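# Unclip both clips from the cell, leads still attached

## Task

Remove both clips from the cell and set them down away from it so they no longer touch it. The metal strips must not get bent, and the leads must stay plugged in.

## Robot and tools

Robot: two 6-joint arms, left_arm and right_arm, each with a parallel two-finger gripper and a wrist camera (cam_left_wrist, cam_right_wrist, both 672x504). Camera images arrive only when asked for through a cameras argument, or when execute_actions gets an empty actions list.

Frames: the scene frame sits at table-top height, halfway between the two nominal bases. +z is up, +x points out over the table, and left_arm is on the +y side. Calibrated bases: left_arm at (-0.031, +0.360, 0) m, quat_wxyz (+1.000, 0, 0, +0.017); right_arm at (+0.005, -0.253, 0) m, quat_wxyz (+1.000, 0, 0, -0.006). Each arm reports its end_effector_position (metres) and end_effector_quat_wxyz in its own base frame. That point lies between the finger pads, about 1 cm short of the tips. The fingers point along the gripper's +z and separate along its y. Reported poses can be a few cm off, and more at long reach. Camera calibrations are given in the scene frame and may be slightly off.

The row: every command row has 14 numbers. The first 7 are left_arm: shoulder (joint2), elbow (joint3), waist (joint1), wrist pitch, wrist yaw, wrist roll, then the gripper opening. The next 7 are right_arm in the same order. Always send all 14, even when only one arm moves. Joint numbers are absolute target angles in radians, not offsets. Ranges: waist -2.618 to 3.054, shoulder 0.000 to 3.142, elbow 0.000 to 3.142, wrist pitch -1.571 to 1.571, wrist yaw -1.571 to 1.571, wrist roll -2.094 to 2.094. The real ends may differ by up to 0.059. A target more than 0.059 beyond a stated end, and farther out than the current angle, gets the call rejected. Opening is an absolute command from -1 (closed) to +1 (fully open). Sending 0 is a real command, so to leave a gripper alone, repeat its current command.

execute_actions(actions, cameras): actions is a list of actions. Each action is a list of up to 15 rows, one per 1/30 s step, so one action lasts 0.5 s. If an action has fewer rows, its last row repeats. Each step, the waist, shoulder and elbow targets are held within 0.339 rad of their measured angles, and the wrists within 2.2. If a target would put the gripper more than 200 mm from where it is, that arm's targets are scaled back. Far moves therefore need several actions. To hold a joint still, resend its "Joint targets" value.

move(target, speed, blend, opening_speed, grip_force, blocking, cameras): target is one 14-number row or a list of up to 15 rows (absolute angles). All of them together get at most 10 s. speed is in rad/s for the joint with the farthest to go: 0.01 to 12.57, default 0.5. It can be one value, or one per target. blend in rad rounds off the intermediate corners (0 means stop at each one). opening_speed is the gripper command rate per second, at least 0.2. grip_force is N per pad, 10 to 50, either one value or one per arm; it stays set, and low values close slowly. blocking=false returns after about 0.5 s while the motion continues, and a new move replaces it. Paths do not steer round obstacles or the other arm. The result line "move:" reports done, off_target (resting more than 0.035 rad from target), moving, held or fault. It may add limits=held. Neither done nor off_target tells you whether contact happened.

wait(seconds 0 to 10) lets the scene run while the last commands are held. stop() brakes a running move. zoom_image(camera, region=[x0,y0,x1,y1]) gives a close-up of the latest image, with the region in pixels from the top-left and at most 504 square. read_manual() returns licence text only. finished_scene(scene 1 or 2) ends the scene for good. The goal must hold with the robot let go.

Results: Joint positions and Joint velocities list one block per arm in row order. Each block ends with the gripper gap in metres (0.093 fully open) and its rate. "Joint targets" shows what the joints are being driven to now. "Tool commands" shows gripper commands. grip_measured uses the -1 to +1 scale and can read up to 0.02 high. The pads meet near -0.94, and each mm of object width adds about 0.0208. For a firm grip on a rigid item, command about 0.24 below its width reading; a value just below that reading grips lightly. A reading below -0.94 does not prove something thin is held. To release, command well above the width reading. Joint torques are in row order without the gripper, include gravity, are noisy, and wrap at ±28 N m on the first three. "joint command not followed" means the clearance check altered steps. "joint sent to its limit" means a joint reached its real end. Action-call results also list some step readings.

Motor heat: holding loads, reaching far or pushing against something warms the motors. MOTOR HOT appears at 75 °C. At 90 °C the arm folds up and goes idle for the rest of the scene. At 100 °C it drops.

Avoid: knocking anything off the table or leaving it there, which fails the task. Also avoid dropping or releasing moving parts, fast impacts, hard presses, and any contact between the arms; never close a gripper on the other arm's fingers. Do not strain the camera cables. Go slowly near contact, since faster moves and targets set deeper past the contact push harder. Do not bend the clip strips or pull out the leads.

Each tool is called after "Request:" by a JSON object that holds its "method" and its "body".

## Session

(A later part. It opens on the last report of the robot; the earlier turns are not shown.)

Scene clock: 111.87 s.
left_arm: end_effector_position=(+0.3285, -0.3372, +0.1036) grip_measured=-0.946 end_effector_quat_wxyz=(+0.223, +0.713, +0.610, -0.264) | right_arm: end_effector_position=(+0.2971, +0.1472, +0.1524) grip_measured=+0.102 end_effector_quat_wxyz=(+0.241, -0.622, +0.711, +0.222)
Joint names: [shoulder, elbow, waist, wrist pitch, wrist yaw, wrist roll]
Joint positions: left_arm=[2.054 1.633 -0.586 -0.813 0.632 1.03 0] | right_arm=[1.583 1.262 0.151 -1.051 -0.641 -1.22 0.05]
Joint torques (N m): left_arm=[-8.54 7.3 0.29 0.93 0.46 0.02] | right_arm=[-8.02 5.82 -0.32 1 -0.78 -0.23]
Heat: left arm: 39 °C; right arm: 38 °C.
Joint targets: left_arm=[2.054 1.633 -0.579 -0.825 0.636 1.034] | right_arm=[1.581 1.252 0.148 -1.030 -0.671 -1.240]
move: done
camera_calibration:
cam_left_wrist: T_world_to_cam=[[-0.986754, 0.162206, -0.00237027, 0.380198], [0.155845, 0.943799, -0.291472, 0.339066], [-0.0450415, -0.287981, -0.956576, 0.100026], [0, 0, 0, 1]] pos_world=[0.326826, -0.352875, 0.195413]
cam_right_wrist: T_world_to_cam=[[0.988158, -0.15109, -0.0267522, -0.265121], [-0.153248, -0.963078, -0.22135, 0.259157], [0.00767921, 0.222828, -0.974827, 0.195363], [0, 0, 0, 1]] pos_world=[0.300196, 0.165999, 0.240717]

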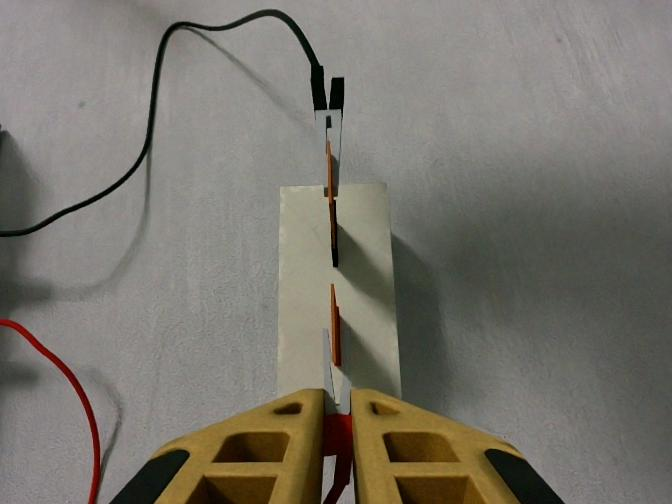

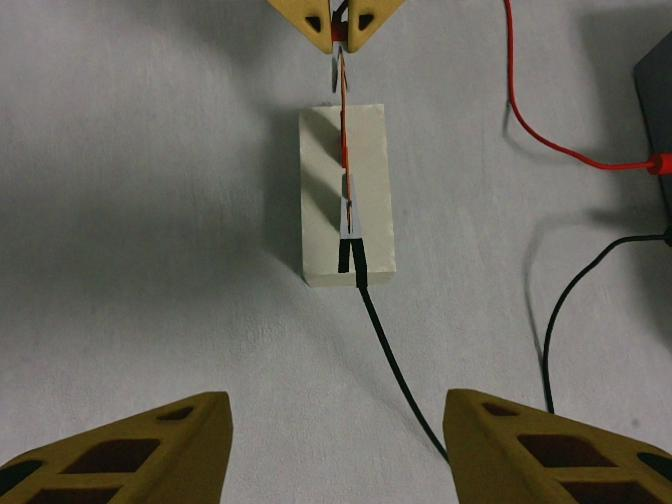

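Request:
{"method": "move", "body": {"target": [[2.050,1.631,-0.579,-0.835,0.646,1.04,-0.95,1.581,1.252,0.148,-1.03,-0.671,-1.239,0.1],[2.011,1.576,-0.486,-0.885,0.678,1.152,-0.95,1.581,1.252,0.148,-1.03,-0.671,-1.239,0.1]], "speed": 0.08, "cameras": ["all"]}}

Request:
{"method": "zoom_image", "body": {"camera": "cam_left_wrist", "region": [250, 200, 450, 504]}}

Scene clock: 117.70 s.
left_arm: end_effector_position=(+0.3388, -0.2941, +0.0904) grip_measured=-0.947 end_effector_quat_wxyz=(+0.211, +0.707, +0.619, -0.268) | right_arm: end_effector_position=(+0.2971, +0.1472, +0.1524) grip_measured=+0.102 end_effector_quat_wxyz=(+0.241, -0.622, +0.711, +0.222)
Joint names: [shoulder, elbow, waist, wrist pitch, wrist yaw, wrist roll]
Joint positions: left_arm=[2.048 1.582 -0.483 -0.864 0.66 1.137 0] | right_arm=[1.583 1.262 0.151 -1.051 -0.641 -1.22 0.05]
Joint torques (N m): left_arm=[-11.12 6.52 0.12 0.63 0.64 0.13] | right_arm=[-8.01 5.86 -0.36 0.99 -0.79 -0.21]
Heat: left arm: 40 °C; right arm: 38 °C.
Joint targets: left_arm=[2.012 1.577 -0.478 -0.885 0.679 1.152] | right_arm=[1.581 1.252 0.148 -1.030 -0.671 -1.239]
move: off_target (left_arm); left_arm: the shoulder is farthest, 0.037 rad from its target
camera_calibration:
cam_left_wrist: T_world_to_cam=[[-0.988404, 0.149488, 0.026668, 0.377506], [0.136, 0.949604, -0.282411, 0.300571], [-0.0675411, -0.27551, -0.958923, 0.111843], [0, 0, 0, 1]] pos_world=[0.339805, -0.311043, 0.182066]
cam_right_wrist: T_world_to_cam=[[0.988158, -0.15109, -0.0267522, -0.265121], [-0.153248, -0.963078, -0.22135, 0.259157], [0.00767921, 0.222828, -0.974827, 0.195363], [0, 0, 0, 1]] pos_world=[0.300196, 0.165999, 0.240717]

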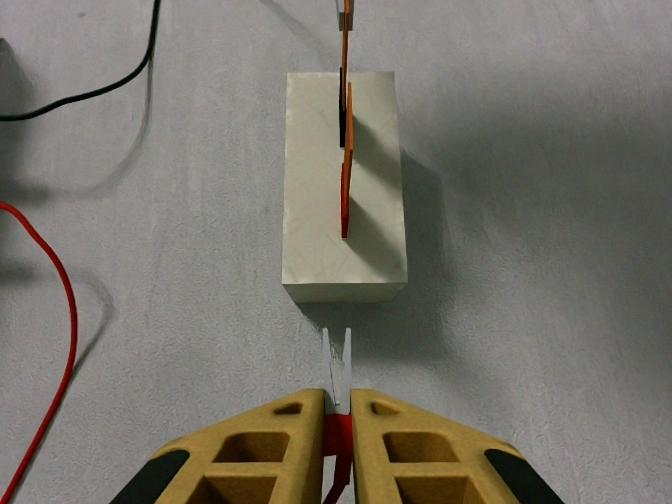

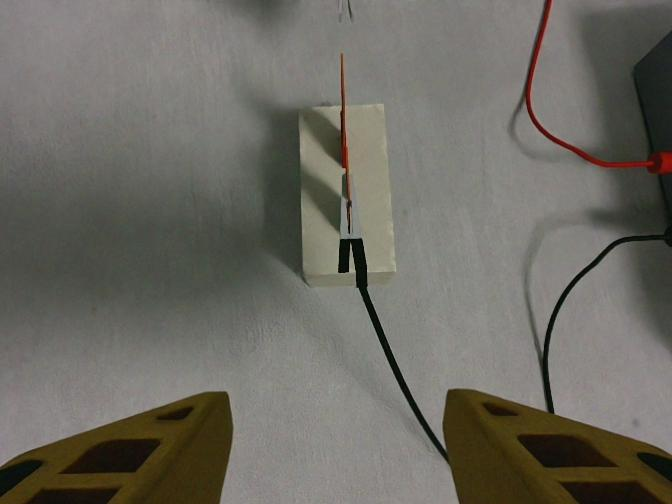

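Scaled by 1.658 from the camera's 672x504 image, which has a finer 960x720 frame.

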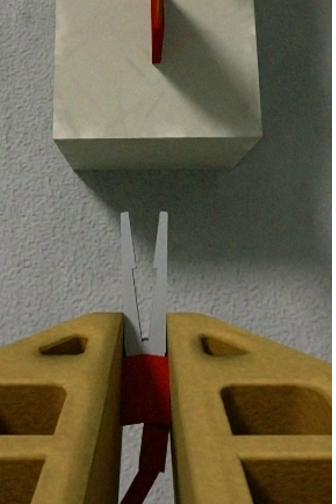

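Request:
{"method": "move", "body": {"target": [2.055,1.320,-0.348,-0.65,0.70,1.33,-0.95,1.581,1.252,0.148,-1.03,-0.671,-1.239,0.1], "speed": 0.25, "cameras": ["all"]}}

Scene clock: 123.70 s.
left_arm: end_effector_position=(+0.3370, -0.2360, +0.0275) grip_measured=-0.945 end_effector_quat_wxyz=(+0.221, +0.713, +0.612, -0.259) | right_arm: end_effector_position=(+0.2971, +0.1472, +0.1524) grip_measured=+0.102 end_effector_quat_wxyz=(+0.241, -0.622, +0.711, +0.222)
Joint names: [shoulder, elbow, waist, wrist pitch, wrist yaw, wrist roll]
Joint positions: left_arm=[2.05 1.323 -0.351 -0.683 0.679 1.315 0] | right_arm=[1.583 1.262 0.151 -1.051 -0.641 -1.22 0.05]
Joint torques (N m): left_arm=[-7.51 6.02 -0.05 1.04 0.68 0.11] | right_arm=[-7.99 5.91 -0.36 1 -0.78 -0.22]
Heat: left arm: 40 °C; right arm: 38 °C.
Joint targets: left_arm=[2.054 1.319 -0.348 -0.650 0.699 1.329] | right_arm=[1.581 1.252 0.148 -1.030 -0.671 -1.239]
move: done
camera_calibration:
cam_left_wrist: T_world_to_cam=[[-0.987397, 0.158179, -0.00522942, 0.371289], [0.153201, 0.946987, -0.282393, 0.221519], [-0.0397164, -0.279635, -0.959285, 0.0570298], [0, 0, 0, 1]] pos_world=[0.334938, -0.252558, 0.119205]
cam_right_wrist: T_world_to_cam=[[0.988158, -0.15109, -0.0267522, -0.265121], [-0.153248, -0.963078, -0.22135, 0.259157], [0.00767921, 0.222828, -0.974827, 0.195363], [0, 0, 0, 1]] pos_world=[0.300196, 0.165999, 0.240717]

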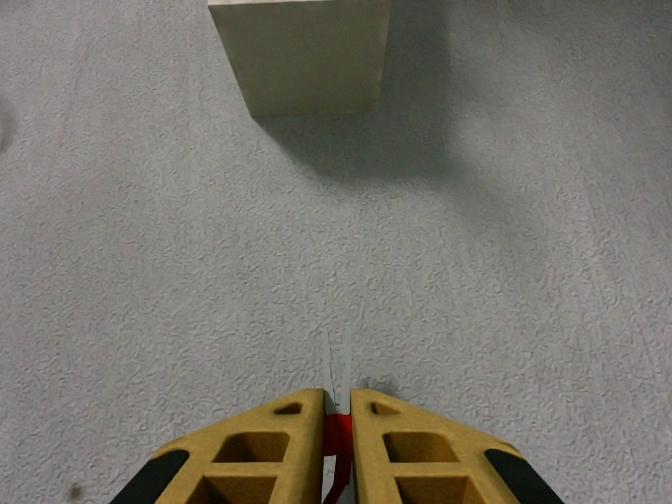

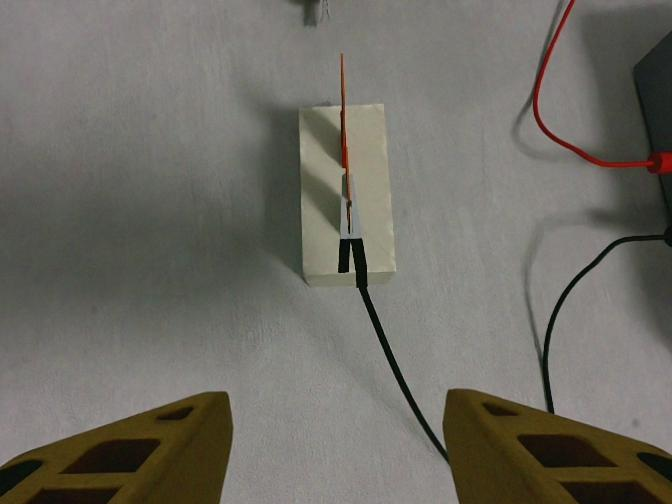

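Request:
{"method": "move", "body": {"target": [2.080,1.320,-0.348,-0.65,0.70,1.33,-0.95,1.581,1.252,0.148,-1.03,-0.671,-1.239,0.1], "speed": 0.06, "cameras": ["cam_left_wrist"]}}

Request:
{"method": "zoom_image", "body": {"camera": "cam_left_wrist", "region": [230, 250, 450, 504]}}

Scene clock: 126.20 s.
left_arm: end_effector_position=(+0.3351, -0.2355, +0.0185) grip_measured=-0.944 end_effector_quat_wxyz=(+0.212, +0.712, +0.615, -0.265) | right_arm: end_effector_position=(+0.2971, +0.1472, +0.1524) grip_measured=+0.102 end_effector_quat_wxyz=(+0.241, -0.622, +0.711, +0.222)
Joint names: [shoulder, elbow, waist, wrist pitch, wrist yaw, wrist roll]
Joint positions: left_arm=[2.074 1.323 -0.351 -0.681 0.681 1.316 0] | right_arm=[1.583 1.262 0.151 -1.051 -0.641 -1.22 0.05]
Joint torques (N m): left_arm=[-7.46 6 -0.06 0.99 0.68 0.11] | right_arm=[-7.99 5.87 -0.39 0.99 -0.78 -0.23]
Heat: left arm: 40 °C; right arm: 38 °C.
Joint targets: left_arm=[2.080 1.320 -0.348 -0.650 0.701 1.331] | right_arm=[1.581 1.252 0.148 -1.030 -0.671 -1.239]
move: done
camera_calibration:
cam_left_wrist: T_world_to_cam=[[-0.987055, 0.159515, 0.0166322, 0.36914], [0.148585, 0.94857, -0.279532, 0.220649], [-0.0603663, -0.273442, -0.959992, 0.0568086], [0, 0, 0, 1]] pos_world=[0.335006, -0.252651, 0.110075]
Images, in order (width x height): cam_left_wrist 672x504.

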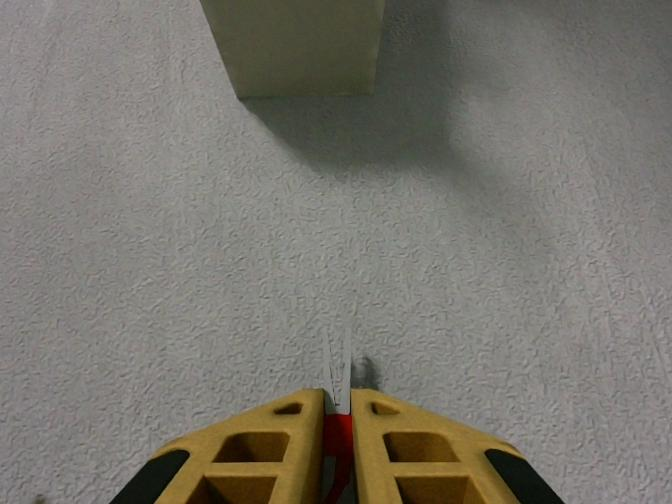

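Scaled by 1.984 from the camera's 672x504 image, which has a finer 960x720 frame.

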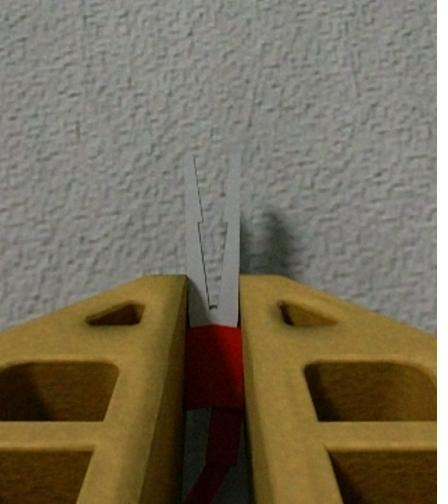

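Request:
{"method": "move", "body": {"target": [2.093,1.320,-0.348,-0.65,0.70,1.33,-0.95,1.581,1.252,0.148,-1.03,-0.671,-1.239,0.1], "speed": 0.06, "cameras": ["cam_left_wrist"]}}

Request:
{"method": "zoom_image", "body": {"camera": "cam_left_wrist", "region": [230, 250, 450, 504]}}

Scene clock: 128.23 s.
left_arm: end_effector_position=(+0.3340, -0.2351, +0.0139) grip_measured=-0.943 end_effector_quat_wxyz=(+0.207, +0.711, +0.617, -0.268) | right_arm: end_effector_position=(+0.2971, +0.1472, +0.1524) grip_measured=+0.102 end_effector_quat_wxyz=(+0.241, -0.622, +0.711, +0.222)
Joint names: [shoulder, elbow, waist, wrist pitch, wrist yaw, wrist roll]
Joint positions: left_arm=[2.087 1.323 -0.351 -0.681 0.681 1.316 0] | right_arm=[1.583 1.262 0.151 -1.051 -0.641 -1.22 0.05]
Joint torques (N m): left_arm=[-7.45 5.94 -0.05 0.95 0.67 0.11] | right_arm=[-8.02 5.89 -0.32 0.99 -0.79 -0.23]
Heat: left arm: 40 °C; right arm: 38 °C.
Joint targets: left_arm=[2.093 1.320 -0.348 -0.651 0.700 1.330] | right_arm=[1.581 1.252 0.148 -1.030 -0.671 -1.239]
move: done
camera_calibration:
cam_left_wrist: T_world_to_cam=[[-0.986795, 0.159414, 0.02867, 0.367706], [0.145369, 0.949727, -0.277286, 0.22038], [-0.0714318, -0.269456, -0.96036, 0.0570531], [0, 0, 0, 1]] pos_world=[0.334889, -0.252545, 0.105358]
Images, in order (width x height): cam_left_wrist 672x504.

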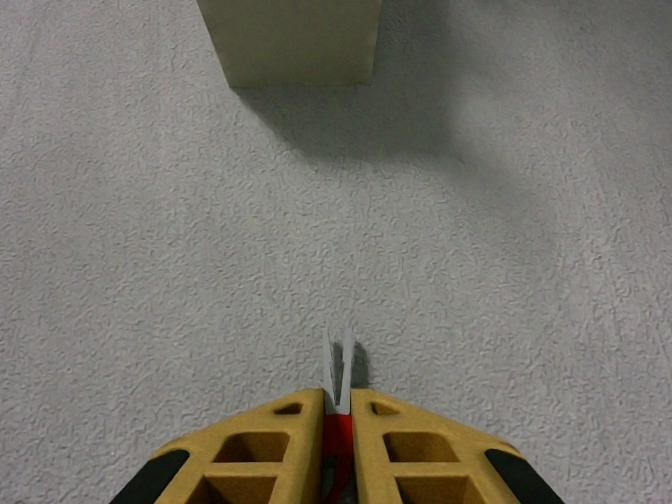

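Scaled by 1.984 from the camera's 672x504 image, which has a finer 960x720 frame.

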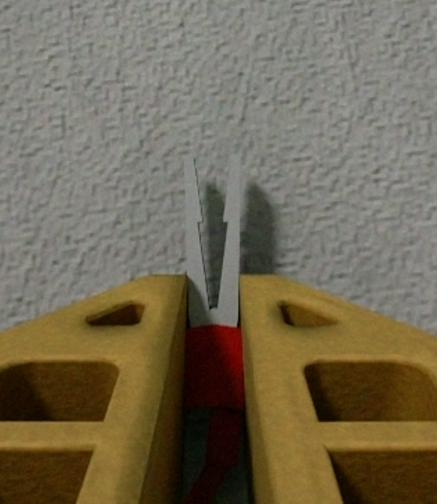

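Request:
{"method": "move", "body": {"target": [2.103,1.320,-0.348,-0.65,0.70,1.33,-0.95,1.581,1.252,0.148,-1.03,-0.671,-1.239,0.1], "speed": 0.05, "cameras": ["cam_left_wrist"]}}

Request:
{"method": "zoom_image", "body": {"camera": "cam_left_wrist", "region": [230, 250, 450, 504]}}

Scene clock: 129.90 s.
left_arm: end_effector_position=(+0.3337, -0.2352, +0.0123) grip_measured=-0.947 end_effector_quat_wxyz=(+0.206, +0.710, +0.617, -0.269) | right_arm: end_effector_position=(+0.2971, +0.1472, +0.1524) grip_measured=+0.102 end_effector_quat_wxyz=(+0.241, -0.622, +0.711, +0.222)
Joint names: [shoulder, elbow, waist, wrist pitch, wrist yaw, wrist roll]
Joint positions: left_arm=[2.091 1.323 -0.351 -0.679 0.683 1.316 0] | right_arm=[1.583 1.262 0.151 -1.051 -0.641 -1.22 0.05]
Joint torques (N m): left_arm=[-7.09 5.93 -0.06 0.94 0.66 0.11] | right_arm=[-8.01 5.82 -0.34 1 -0.78 -0.21]
Heat: left arm: 40 °C; right arm: 38 °C.
Joint targets: left_arm=[2.103 1.320 -0.348 -0.650 0.700 1.330] | right_arm=[1.581 1.252 0.148 -1.030 -0.671 -1.239]
move: done
camera_calibration:
cam_left_wrist: T_world_to_cam=[[-0.98666, 0.159632, 0.031942, 0.367528], [0.144634, 0.949606, -0.278081, 0.220344], [-0.0747229, -0.269752, -0.960026, 0.0565826], [0, 0, 0, 1]] pos_world=[0.334984, -0.252646, 0.103855]
Images, in order (width x height): cam_left_wrist 672x504.

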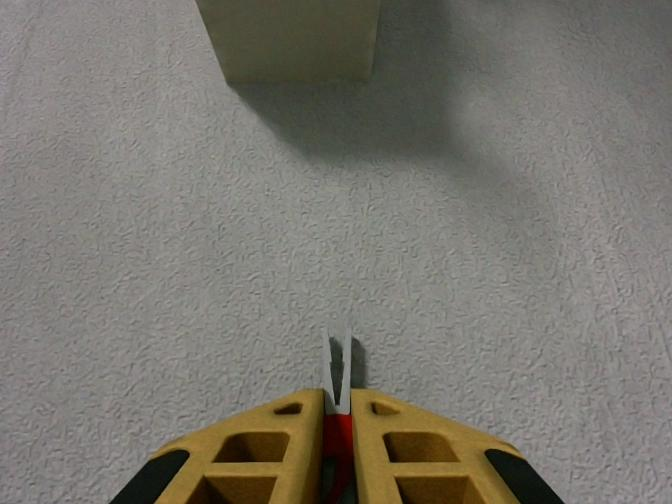

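Scaled by 1.984 from the camera's 672x504 image, which has a finer 960x720 frame.

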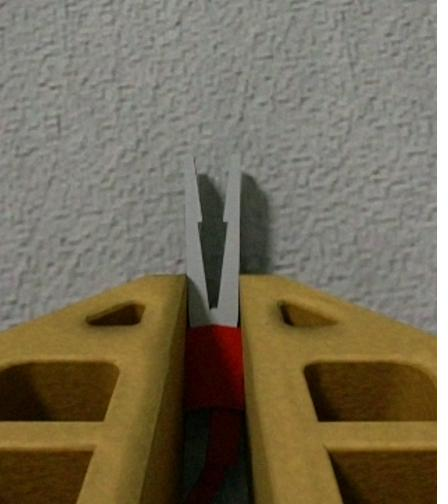

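Request:
{"method": "move", "body": {"target": [2.098,1.320,-0.348,-0.65,0.70,1.33,-0.4,1.581,1.252,0.148,-1.03,-0.671,-1.239,0.1], "speed": 0.05, "opening_speed": 0.4, "cameras": ["cam_left_wrist"]}}

Request:
{"method": "zoom_image", "body": {"camera": "cam_left_wrist", "region": [230, 250, 450, 504]}}

Scene clock: 132.63 s.
left_arm: end_effector_position=(+0.3336, -0.2356, +0.0127) grip_measured=-0.402 end_effector_quat_wxyz=(+0.207, +0.710, +0.617, -0.270) | right_arm: end_effector_position=(+0.2971, +0.1472, +0.1524) grip_measured=+0.102 end_effector_quat_wxyz=(+0.241, -0.622, +0.711, +0.222)
Joint names: [shoulder, elbow, waist, wrist pitch, wrist yaw, wrist roll]
Joint positions: left_arm=[2.091 1.323 -0.351 -0.679 0.686 1.316 0.026] | right_arm=[1.583 1.262 0.151 -1.051 -0.641 -1.22 0.05]
Joint torques (N m): left_arm=[-7.45 5.93 -0.06 0.94 0.62 0.11] | right_arm=[-8.01 5.87 -0.4 0.99 -0.79 -0.22]
Heat: left arm: 40 °C; right arm: 38 °C.
Joint targets: left_arm=[2.098 1.320 -0.348 -0.650 0.700 1.330] | right_arm=[1.581 1.252 0.148 -1.030 -0.671 -1.239]
move: done
camera_calibration:
cam_left_wrist: T_world_to_cam=[[-0.986579, 0.160014, 0.0325245, 0.36744], [0.144612, 0.948741, -0.281031, 0.220666], [-0.0758263, -0.272556, -0.959147, 0.0565027], [0, 0, 0, 1]] pos_world=[0.334882, -0.25275, 0.104258]
Images, in order (width x height): cam_left_wrist 672x504.

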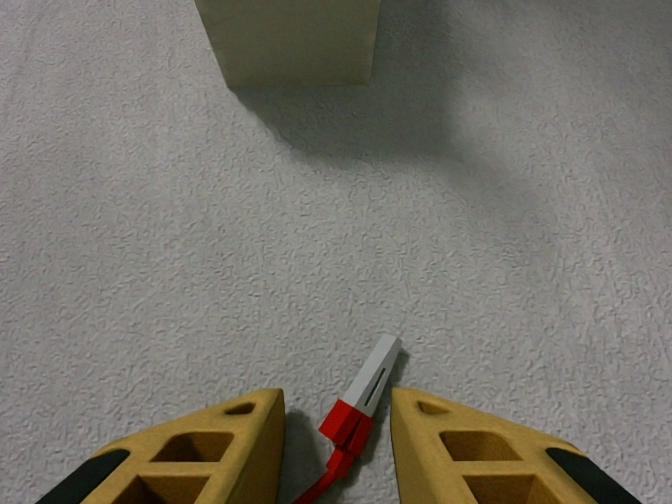

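Scaled by 1.984 from the camera's 672x504 image, which has a finer 960x720 frame.

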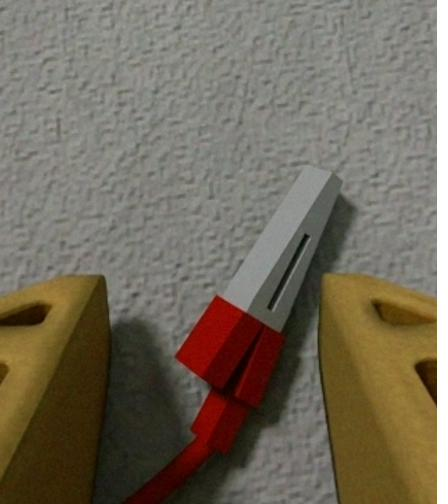

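Request:
{"method": "move", "body": {"target": [[2.098,1.320,-0.348,-0.65,0.70,1.33,0.1,1.581,1.252,0.148,-1.03,-0.671,-1.239,0.1],[1.85,1.32,-0.34,-0.65,0.70,1.33,0.1,1.581,1.252,0.148,-1.03,-0.671,-1.239,0.1],[1.7,1.7,-0.1,-1.0,0.3,0.8,0.1,1.637,1.144,0.240,-0.784,-0.66,-1.12,0.1]], "speed": [0.3,0.3,0.5], "blend": [0,0.1,0], "cameras": ["all"]}}

Request:
{"method": "zoom_image", "body": {"camera": "cam_right_wrist", "region": [200, 150, 500, 450]}}

Scene clock: 142.53 s.
left_arm: end_effector_position=(+0.4227, -0.0946, +0.2254) grip_measured=+0.098 end_effector_quat_wxyz=(+0.306, +0.459, +0.833, -0.045) | right_arm: end_effector_position=(+0.3071, +0.1773, +0.1207) grip_measured=+0.102 end_effector_quat_wxyz=(+0.261, -0.630, +0.698, +0.220)
Joint names: [shoulder, elbow, waist, wrist pitch, wrist yaw, wrist roll]
Joint positions: left_arm=[1.72 1.679 -0.101 -0.974 0.311 0.818 0.05] | right_arm=[1.621 1.155 0.236 -0.808 -0.641 -1.134 0.05]
Joint torques (N m): left_arm=[-7.94 9.81 -0.29 1.23 0.11 -0.13] | right_arm=[-6.84 5.79 0.43 1.25 -0.66 0.19]
Heat: left arm: 40 °C; right arm: 38 °C.
Joint targets: left_arm=[1.701 1.701 -0.101 -1.000 0.301 0.806] | right_arm=[1.637 1.144 0.240 -0.784 -0.660 -1.119]
move: done
camera_calibration:
cam_left_wrist: T_world_to_cam=[[-0.795141, -0.567781, -0.213015, 0.331497], [-0.538709, 0.822639, -0.181816, 0.388399], [0.278466, -0.0298162, -0.959983, 0.179123], [0, 0, 0, 1]] pos_world=[0.422942, -0.125954, 0.313186]
cam_right_wrist: T_world_to_cam=[[0.991, -0.133456, 0.0104194, -0.27978], [-0.126582, -0.959583, -0.25135, 0.277475], [0.0435424, 0.247769, -0.96784, 0.141416], [0, 0, 0, 1]] pos_world=[0.306228, 0.193884, 0.209526]

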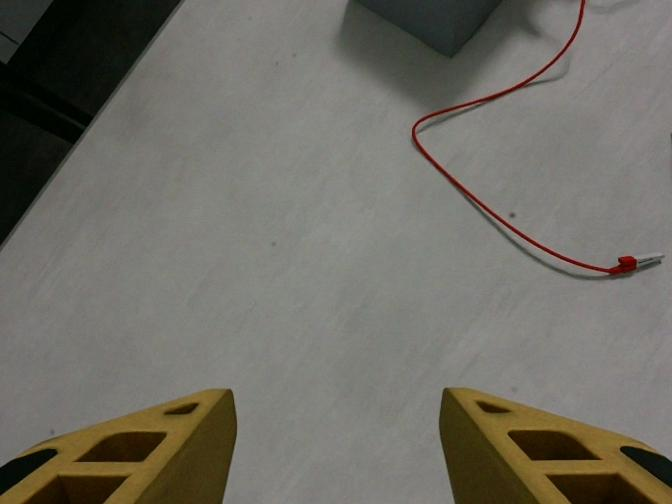

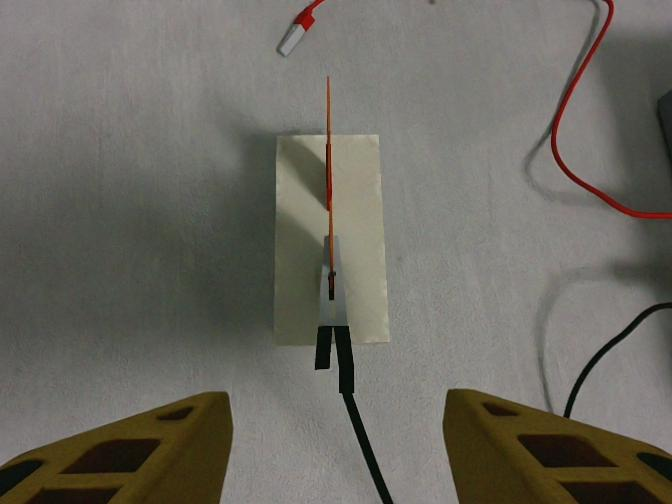

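Scaled by 1.680 from the camera's 672x504 image, which has a finer 960x720 frame.

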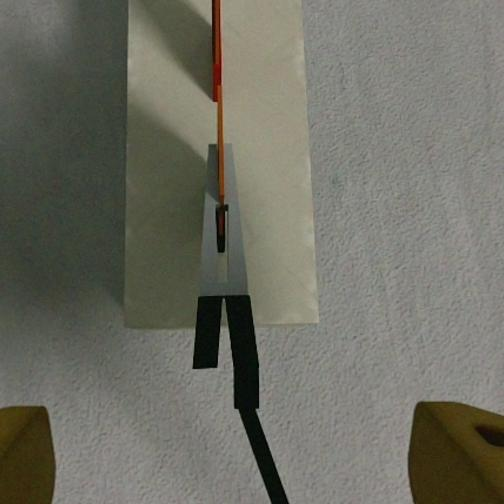

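Request:
{"method": "move", "body": {"target": [1.7,1.7,-0.1,-1.0,0.3,0.8,0.1,1.674,1.105,0.284,-0.69,-0.64,-1.064,-0.3], "speed": 0.12, "cameras": ["cam_right_wrist"]}}

Request:
{"method": "zoom_image", "body": {"camera": "cam_right_wrist", "region": [230, 320, 450, 504]}}

Scene clock: 150.60 s.
left_arm: end_effector_position=(+0.4228, -0.0943, +0.2253) grip_measured=+0.098 end_effector_quat_wxyz=(+0.306, +0.456, +0.835, -0.045) | right_arm: end_effector_position=(+0.3076, +0.1922, +0.1034) grip_measured=-0.298 end_effector_quat_wxyz=(+0.259, -0.627, +0.698, +0.228)
Joint names: [shoulder, elbow, waist, wrist pitch, wrist yaw, wrist roll]
Joint positions: left_arm=[1.72 1.679 -0.101 -0.974 0.31 0.81 0.05] | right_arm=[1.656 1.116 0.277 -0.715 -0.641 -1.081 0.031]
Joint torques (N m): left_arm=[-8.02 9.74 -0.24 1.24 0.11 -0.14] | right_arm=[-7.04 5.78 0.49 1.3 -0.42 0.21]
Heat: left arm: 40 °C; right arm: 37 °C.
Joint targets: left_arm=[1.700 1.700 -0.100 -0.999 0.299 0.799] | right_arm=[1.674 1.105 0.282 -0.689 -0.640 -1.065]
move: done
camera_calibration:
cam_right_wrist: T_world_to_cam=[[0.991077, -0.133164, -0.00576052, -0.276532], [-0.130117, -0.957217, -0.258467, 0.288843], [0.0289044, 0.25691, -0.966003, 0.123568], [0, 0, 0, 1]] pos_world=[0.308077, 0.207915, 0.192431]
Images, in order (width x height): cam_right_wrist 672x504.

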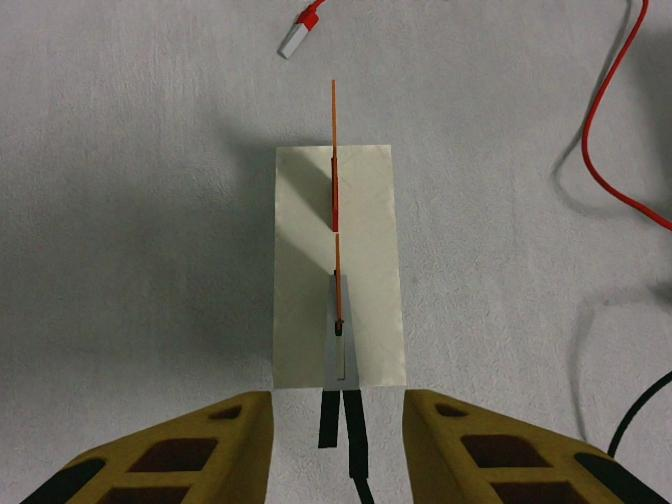

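Scaled by 2.291 from the camera's 672x504 image, which has a finer 960x720 frame.

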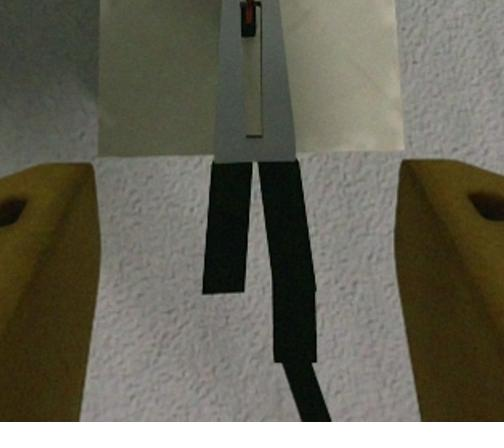

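Request:
{"method": "move", "body": {"target": [1.7,1.7,-0.1,-1.0,0.3,0.8,0.1,1.676,1.107,0.282,-0.69,-0.64,-1.064,-0.65], "speed": 0.1, "opening_speed": 0.4, "cameras": ["cam_right_wrist"]}}

Request:
{"method": "zoom_image", "body": {"camera": "cam_right_wrist", "region": [250, 350, 430, 504]}}

Scene clock: 154.27 s.
left_arm: end_effector_position=(+0.4225, -0.0943, +0.2251) grip_measured=+0.098 end_effector_quat_wxyz=(+0.305, +0.456, +0.835, -0.045) | right_arm: end_effector_position=(+0.3079, +0.1923, +0.1035) grip_measured=-0.648 end_effector_quat_wxyz=(+0.260, -0.627, +0.699, +0.228)
Joint names: [shoulder, elbow, waist, wrist pitch, wrist yaw, wrist roll]
Joint positions: left_arm=[1.72 1.679 -0.101 -0.976 0.31 0.81 0.05] | right_arm=[1.656 1.116 0.277 -0.713 -0.641 -1.079 0.014]
Joint torques (N m): left_arm=[-8.02 9.74 -0.24 1.24 0.11 -0.13] | right_arm=[-6.86 5.89 0.51 1.26 -0.42 0.2]
Heat: left arm: 41 °C; right arm: 37 °C.
Joint targets: left_arm=[1.700 1.700 -0.100 -1.001 0.300 0.800] | right_arm=[1.676 1.107 0.282 -0.691 -0.640 -1.063]
move: done
camera_calibration:
cam_right_wrist: T_world_to_cam=[[0.990937, -0.134217, -0.00540758, -0.276524], [-0.131025, -0.956929, -0.259072, 0.28933], [0.0295973, 0.257433, -0.965843, 0.12328], [0, 0, 0, 1]] pos_world=[0.308279, 0.208017, 0.192531]
Images, in order (width x height): cam_right_wrist 672x504.

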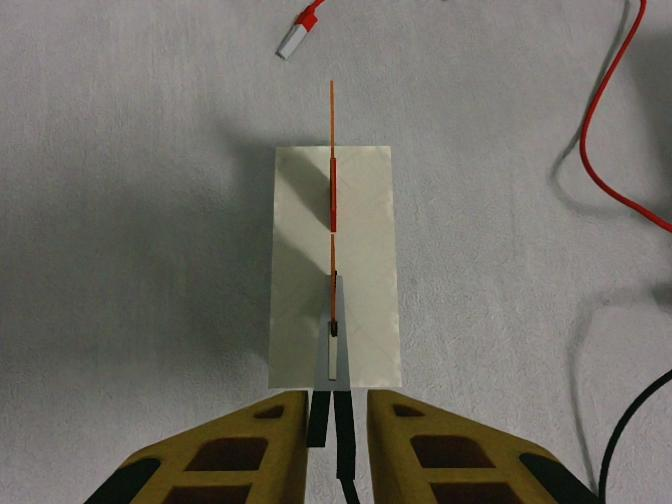

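Scaled by 2.800 from the camera's 672x504 image, which has a finer 960x720 frame.

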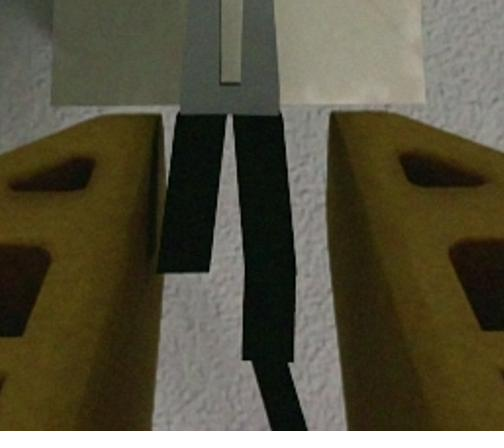

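Request:
{"method": "move", "body": {"target": [1.7,1.7,-0.1,-1.0,0.3,0.8,0.1,1.674,1.105,0.289,-0.69,-0.64,-1.064,-0.6], "speed": 0.1, "opening_speed": 0.4, "cameras": ["cam_right_wrist"]}}

Request:
{"method": "zoom_image", "body": {"camera": "cam_right_wrist", "region": [250, 350, 430, 504]}}

Scene clock: 159.93 s.
left_arm: end_effector_position=(+0.4225, -0.0943, +0.2251) grip_measured=+0.098 end_effector_quat_wxyz=(+0.305, +0.456, +0.835, -0.045) | right_arm: end_effector_position=(+0.3076, +0.1928, +0.1035) grip_measured=-0.602 end_effector_quat_wxyz=(+0.259, -0.627, +0.698, +0.228)
Joint names: [shoulder, elbow, waist, wrist pitch, wrist yaw, wrist roll]
Joint positions: left_arm=[1.72 1.679 -0.101 -0.976 0.31 0.81 0.05] | right_arm=[1.656 1.116 0.279 -0.713 -0.641 -1.079 0.016]
Joint torques (N m): left_arm=[-8.03 9.74 -0.24 1.25 0.11 -0.13] | right_arm=[-7.02 5.7 0.51 1.27 -0.43 0.19]
Heat: left arm: 41 °C; right arm: 37 °C.
Joint targets: left_arm=[1.700 1.700 -0.100 -1.000 0.300 0.800] | right_arm=[1.674 1.105 0.284 -0.690 -0.640 -1.064]
move: done
camera_calibration:
cam_right_wrist: T_world_to_cam=[[0.991134, -0.132758, -0.00542096, -0.276534], [-0.129618, -0.957112, -0.259107, 0.289284], [0.0292101, 0.257512, -0.965833, 0.123287], [0, 0, 0, 1]] pos_world=[0.307978, 0.208417, 0.192531]
Images, in order (width x height): cam_right_wrist 672x504.

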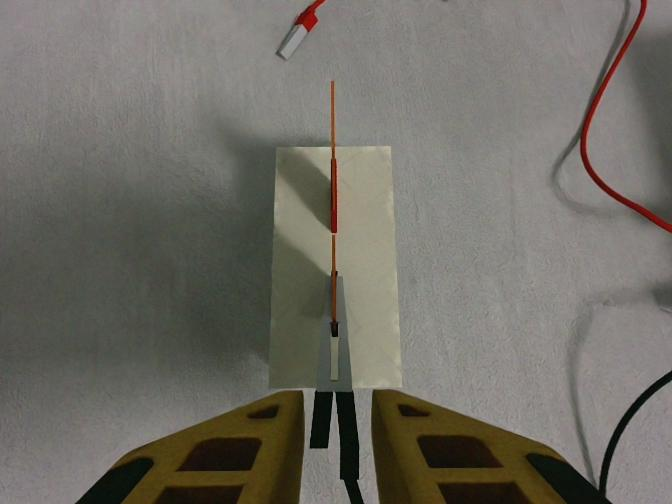

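Scaled by 2.800 from the camera's 672x504 image, which has a finer 960x720 frame.

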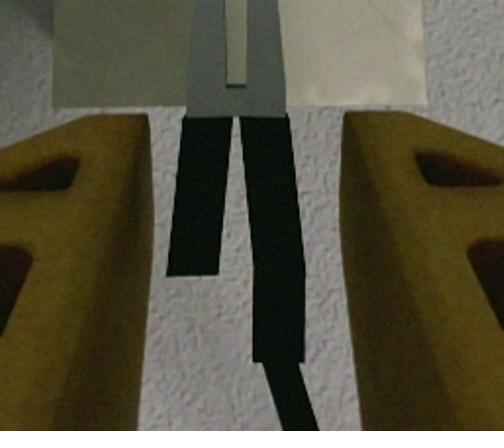

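Request:
{"method": "move", "body": {"target": [1.7,1.7,-0.1,-1.0,0.3,0.8,0.1,1.674,1.105,0.291,-0.69,-0.64,-1.064,-0.7], "speed": 0.1, "opening_speed": 0.3, "cameras": ["cam_right_wrist"]}}

Request:
{"method": "zoom_image", "body": {"camera": "cam_right_wrist", "region": [250, 350, 430, 504]}}

Scene clock: 161.70 s.
left_arm: end_effector_position=(+0.4225, -0.0943, +0.2251) grip_measured=+0.098 end_effector_quat_wxyz=(+0.305, +0.456, +0.835, -0.045) | right_arm: end_effector_position=(+0.3064, +0.1946, +0.1035) grip_measured=-0.698 end_effector_quat_wxyz=(+0.259, -0.629, +0.696, +0.229)
Joint names: [shoulder, elbow, waist, wrist pitch, wrist yaw, wrist roll]
Joint positions: left_arm=[1.72 1.679 -0.101 -0.976 0.31 0.81 0.05] | right_arm=[1.656 1.116 0.285 -0.713 -0.641 -1.079 0.012]
Joint torques (N m): left_arm=[-8.02 9.74 -0.24 1.25 0.11 -0.13] | right_arm=[-6.99 5.72 0.62 1.26 -0.41 0.18]
Heat: left arm: 41 °C; right arm: 37 °C.
Joint targets: left_arm=[1.700 1.700 -0.100 -1.000 0.300 0.800] | right_arm=[1.674 1.105 0.291 -0.690 -0.640 -1.064]
move: done
camera_calibration:
cam_right_wrist: T_world_to_cam=[[0.991931, -0.126666, -0.00537491, -0.276525], [-0.123725, -0.957903, -0.259065, 0.289285], [0.0276662, 0.25764, -0.965845, 0.123285], [0, 0, 0, 1]] pos_world=[0.306675, 0.210317, 0.192531]
Images, in order (width x height): cam_right_wrist 672x504.

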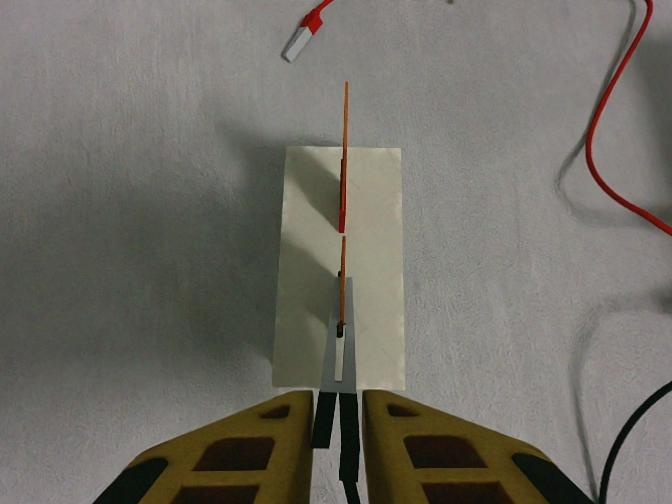

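Scaled by 2.800 from the camera's 672x504 image, which has a finer 960x720 frame.

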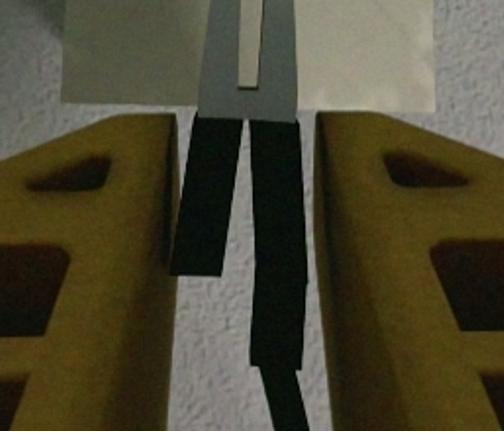

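Request:
{"method": "move", "body": {"target": [1.7,1.7,-0.1,-1.0,0.3,0.8,0.1,1.674,1.105,0.291,-0.69,-0.64,-1.064,-0.85], "speed": 0.1, "opening_speed": 0.3, "cameras": ["cam_right_wrist"]}}

Request:
{"method": "zoom_image", "body": {"camera": "cam_right_wrist", "region": [250, 210, 450, 504]}}

Scene clock: 164.50 s.
left_arm: end_effector_position=(+0.4225, -0.0943, +0.2251) grip_measured=+0.098 end_effector_quat_wxyz=(+0.305, +0.456, +0.835, -0.045) | right_arm: end_effector_position=(+0.3064, +0.1952, +0.1036) grip_measured=-0.841 end_effector_quat_wxyz=(+0.259, -0.630, +0.695, +0.229)
Joint names: [shoulder, elbow, waist, wrist pitch, wrist yaw, wrist roll]
Joint positions: left_arm=[1.72 1.679 -0.101 -0.976 0.31 0.81 0.05] | right_arm=[1.656 1.116 0.286 -0.712 -0.641 -1.079 0.005]
Joint torques (N m): left_arm=[-8.02 9.74 -0.25 1.25 0.11 -0.12] | right_arm=[-7.05 5.64 0.58 1.26 -0.42 0.2]
Heat: left arm: 41 °C; right arm: 37 °C.
Joint targets: left_arm=[1.700 1.700 -0.100 -1.000 0.300 0.800] | right_arm=[1.674 1.105 0.293 -0.689 -0.640 -1.064]
move: done
camera_calibration:
cam_right_wrist: T_world_to_cam=[[0.992136, -0.125101, -0.00396877, -0.27703], [-0.121833, -0.957984, -0.25966, 0.289331], [0.0286816, 0.258101, -0.965692, 0.122817], [0, 0, 0, 1]] pos_world=[0.306579, 0.210819, 0.192631]
Images, in order (width x height): cam_right_wrist 672x504.

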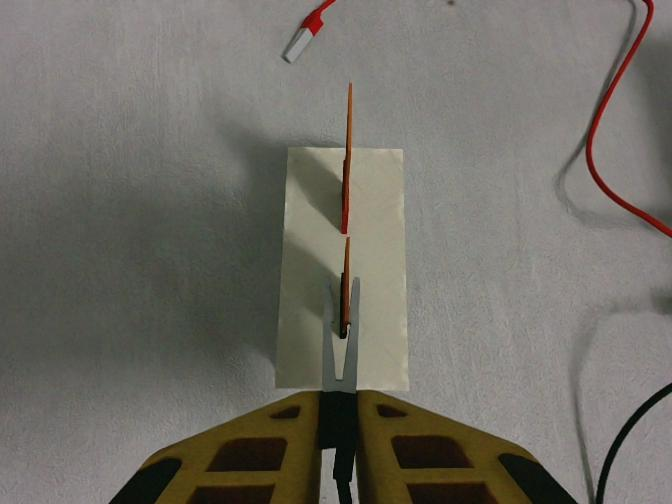

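Scaled by 1.714 from the camera's 672x504 image, which has a finer 960x720 frame.

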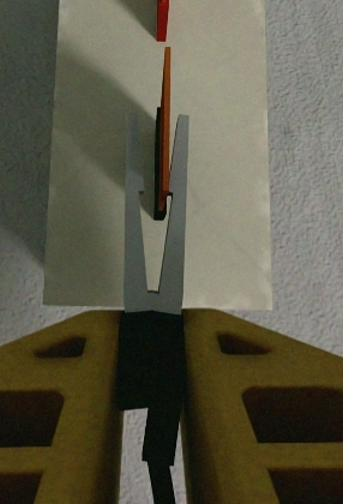

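Request:
{"method": "move", "body": {"target": [1.7,1.7,-0.1,-1.0,0.3,0.8,0.1,1.632,1.105,0.281,-0.73,-0.665,-1.09,-0.95], "speed": 0.1, "opening_speed": 0.3, "cameras": ["cam_right_wrist"]}}

Request:
{"method": "zoom_image", "body": {"camera": "cam_right_wrist", "region": [250, 210, 450, 504]}}

Scene clock: 172.17 s.
left_arm: end_effector_position=(+0.4225, -0.0943, +0.2251) grip_measured=+0.098 end_effector_quat_wxyz=(+0.305, +0.456, +0.835, -0.045) | right_arm: end_effector_position=(+0.3064, +0.1952, +0.1036) grip_measured=-0.937 end_effector_quat_wxyz=(+0.259, -0.630, +0.695, +0.229)
Joint names: [shoulder, elbow, waist, wrist pitch, wrist yaw, wrist roll]
Joint positions: left_arm=[1.72 1.679 -0.101 -0.976 0.31 0.81 0.05] | right_arm=[1.656 1.116 0.286 -0.712 -0.641 -1.079 0]
Joint torques (N m): left_arm=[-8.02 9.74 -0.24 1.25 0.11 -0.12] | right_arm=[-10.85 5.7 -0.59 0.78 -0.7 -0.13]
Heat: left arm: 41 °C; right arm: 37 °C.
Joint targets: left_arm=[1.700 1.700 -0.100 -1.000 0.300 0.800] | right_arm=[1.632 1.105 0.281 -0.730 -0.665 -1.090]
move: done
camera_calibration:
cam_right_wrist: T_world_to_cam=[[0.992136, -0.125101, -0.00396877, -0.27703], [-0.121833, -0.957984, -0.25966, 0.289331], [0.0286816, 0.258101, -0.965692, 0.122817], [0, 0, 0, 1]] pos_world=[0.306579, 0.210819, 0.192631]
Images, in order (width x height): cam_right_wrist 672x504.

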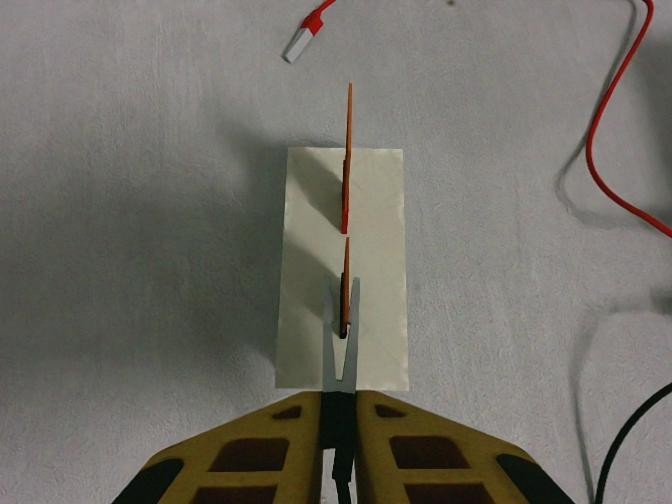

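Scaled by 1.714 from the camera's 672x504 image, which has a finer 960x720 frame.

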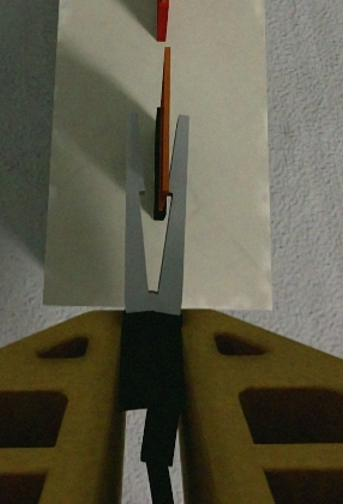

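Request:
{"method": "move", "body": {"target": [1.7,1.7,-0.1,-1.0,0.3,0.8,0.1,1.605,1.10,0.154,-0.847,-0.702,-1.25,-0.95], "speed": 0.08, "cameras": ["all"]}}

Request:
{"method": "zoom_image", "body": {"camera": "cam_right_wrist", "region": [200, 50, 500, 504]}}

Scene clock: 176.57 s.
left_arm: end_effector_position=(+0.4225, -0.0943, +0.2251) grip_measured=+0.098 end_effector_quat_wxyz=(+0.305, +0.456, +0.835, -0.045) | right_arm: end_effector_position=(+0.3020, +0.1564, +0.1040) grip_measured=-0.948 end_effector_quat_wxyz=(+0.253, -0.630, +0.697, +0.231)
Joint names: [shoulder, elbow, waist, wrist pitch, wrist yaw, wrist roll]
Joint positions: left_arm=[1.72 1.679 -0.101 -0.976 0.31 0.81 0.05] | right_arm=[1.639 1.112 0.165 -0.83 -0.67 -1.231 0]
Joint torques (N m): left_arm=[-8.02 9.74 -0.24 1.25 0.11 -0.13] | right_arm=[-11.34 5.52 -0.51 0.6 -0.82 -0.25]
Heat: left arm: 42 °C; right arm: 38 °C.
Joint targets: left_arm=[1.700 1.700 -0.100 -1.000 0.300 0.800] | right_arm=[1.606 1.100 0.160 -0.848 -0.702 -1.251]
move: done
camera_calibration:
cam_left_wrist: T_world_to_cam=[[-0.791986, -0.573843, -0.208478, 0.328461], [-0.545273, 0.818419, -0.181292, 0.390185], [0.274656, -0.0299035, -0.961078, 0.180801], [0, 0, 0, 1]] pos_world=[0.423236, -0.125443, 0.312978]
cam_right_wrist: T_world_to_cam=[[0.992332, -0.122684, -0.0150537, -0.276734], [-0.122502, -0.959931, -0.252044, 0.251442], [0.0164713, 0.251956, -0.967599, 0.138198], [0, 0, 0, 1]] pos_world=[0.303137, 0.172597, 0.192929]

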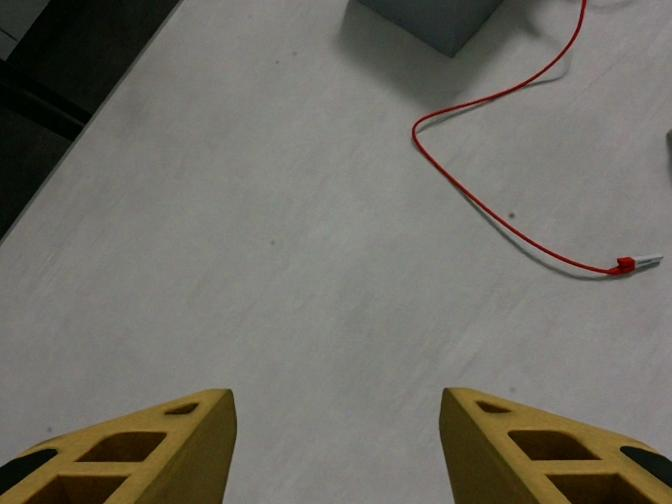

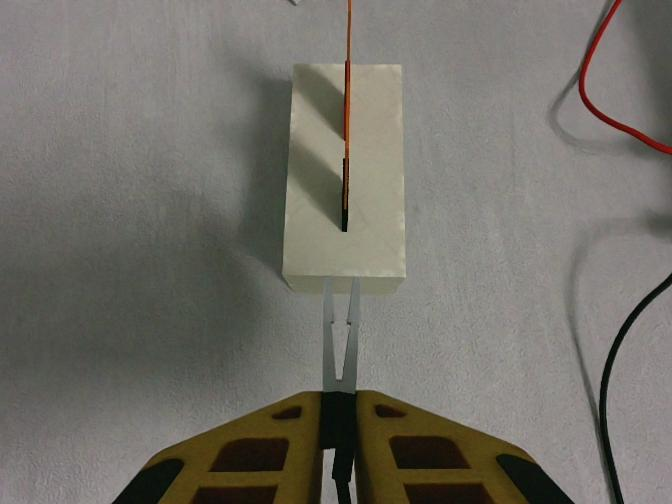

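Scaled by 1.110 from the camera's 672x504 image, which has a finer 960x720 frame.

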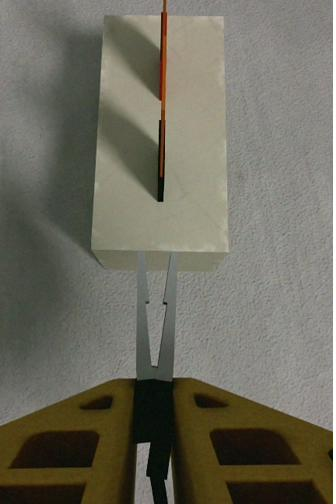

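Request:
{"method": "move", "body": {"target": [1.7,1.7,-0.1,-1.0,0.3,0.8,0.1,1.80,0.92,-0.05,-0.615,-0.725,-1.50,-0.95], "speed": 0.25, "cameras": ["cam_right_wrist"]}}

Request:
{"method": "zoom_image", "body": {"camera": "cam_right_wrist", "region": [230, 250, 450, 504]}}

Scene clock: 181.10 s.
left_arm: end_effector_position=(+0.4225, -0.0943, +0.2251) grip_measured=+0.098 end_effector_quat_wxyz=(+0.305, +0.456, +0.835, -0.045) | right_arm: end_effector_position=(+0.3036, +0.0906, +0.0224) grip_measured=-0.948 end_effector_quat_wxyz=(+0.262, -0.625, +0.702, +0.218)
Joint names: [shoulder, elbow, waist, wrist pitch, wrist yaw, wrist roll]
Joint positions: left_arm=[1.72 1.679 -0.101 -0.976 0.31 0.81 0.05] | right_arm=[1.785 0.928 -0.056 -0.634 -0.692 -1.481 0]
Joint torques (N m): left_arm=[-8.02 9.76 -0.24 1.25 0.11 -0.13] | right_arm=[-7.35 4.79 -0.28 0.71 -0.86 -0.2]
Heat: left arm: 42 °C; right arm: 39 °C.
Joint targets: left_arm=[1.700 1.700 -0.100 -1.000 0.300 0.800] | right_arm=[1.800 0.920 -0.058 -0.614 -0.724 -1.500]
move: done
camera_calibration:
cam_right_wrist: T_world_to_cam=[[0.988904, -0.1482, 0.0102392, -0.284798], [-0.140985, -0.958011, -0.249677, 0.173348], [0.0468112, 0.245463, -0.968275, 0.0671589], [0, 0, 0, 1]] pos_world=[0.302933, 0.107377, 0.111225]
Images, in order (width x height): cam_right_wrist 672x504.

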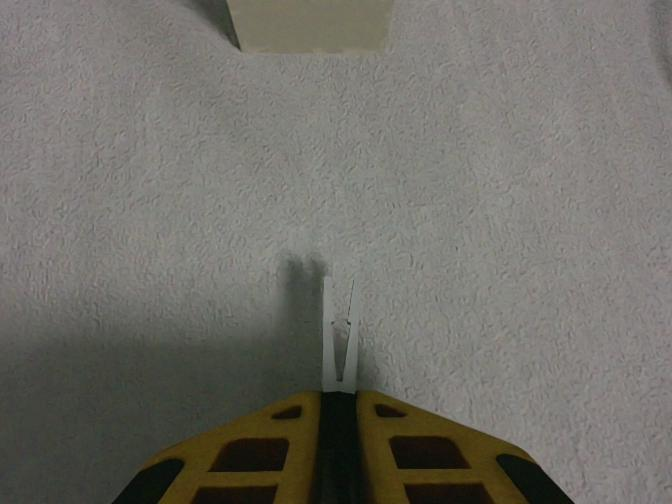

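Scaled by 1.984 from the camera's 672x504 image, which has a finer 960x720 frame.

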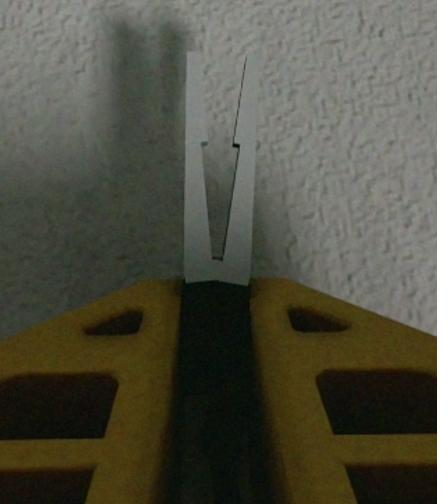

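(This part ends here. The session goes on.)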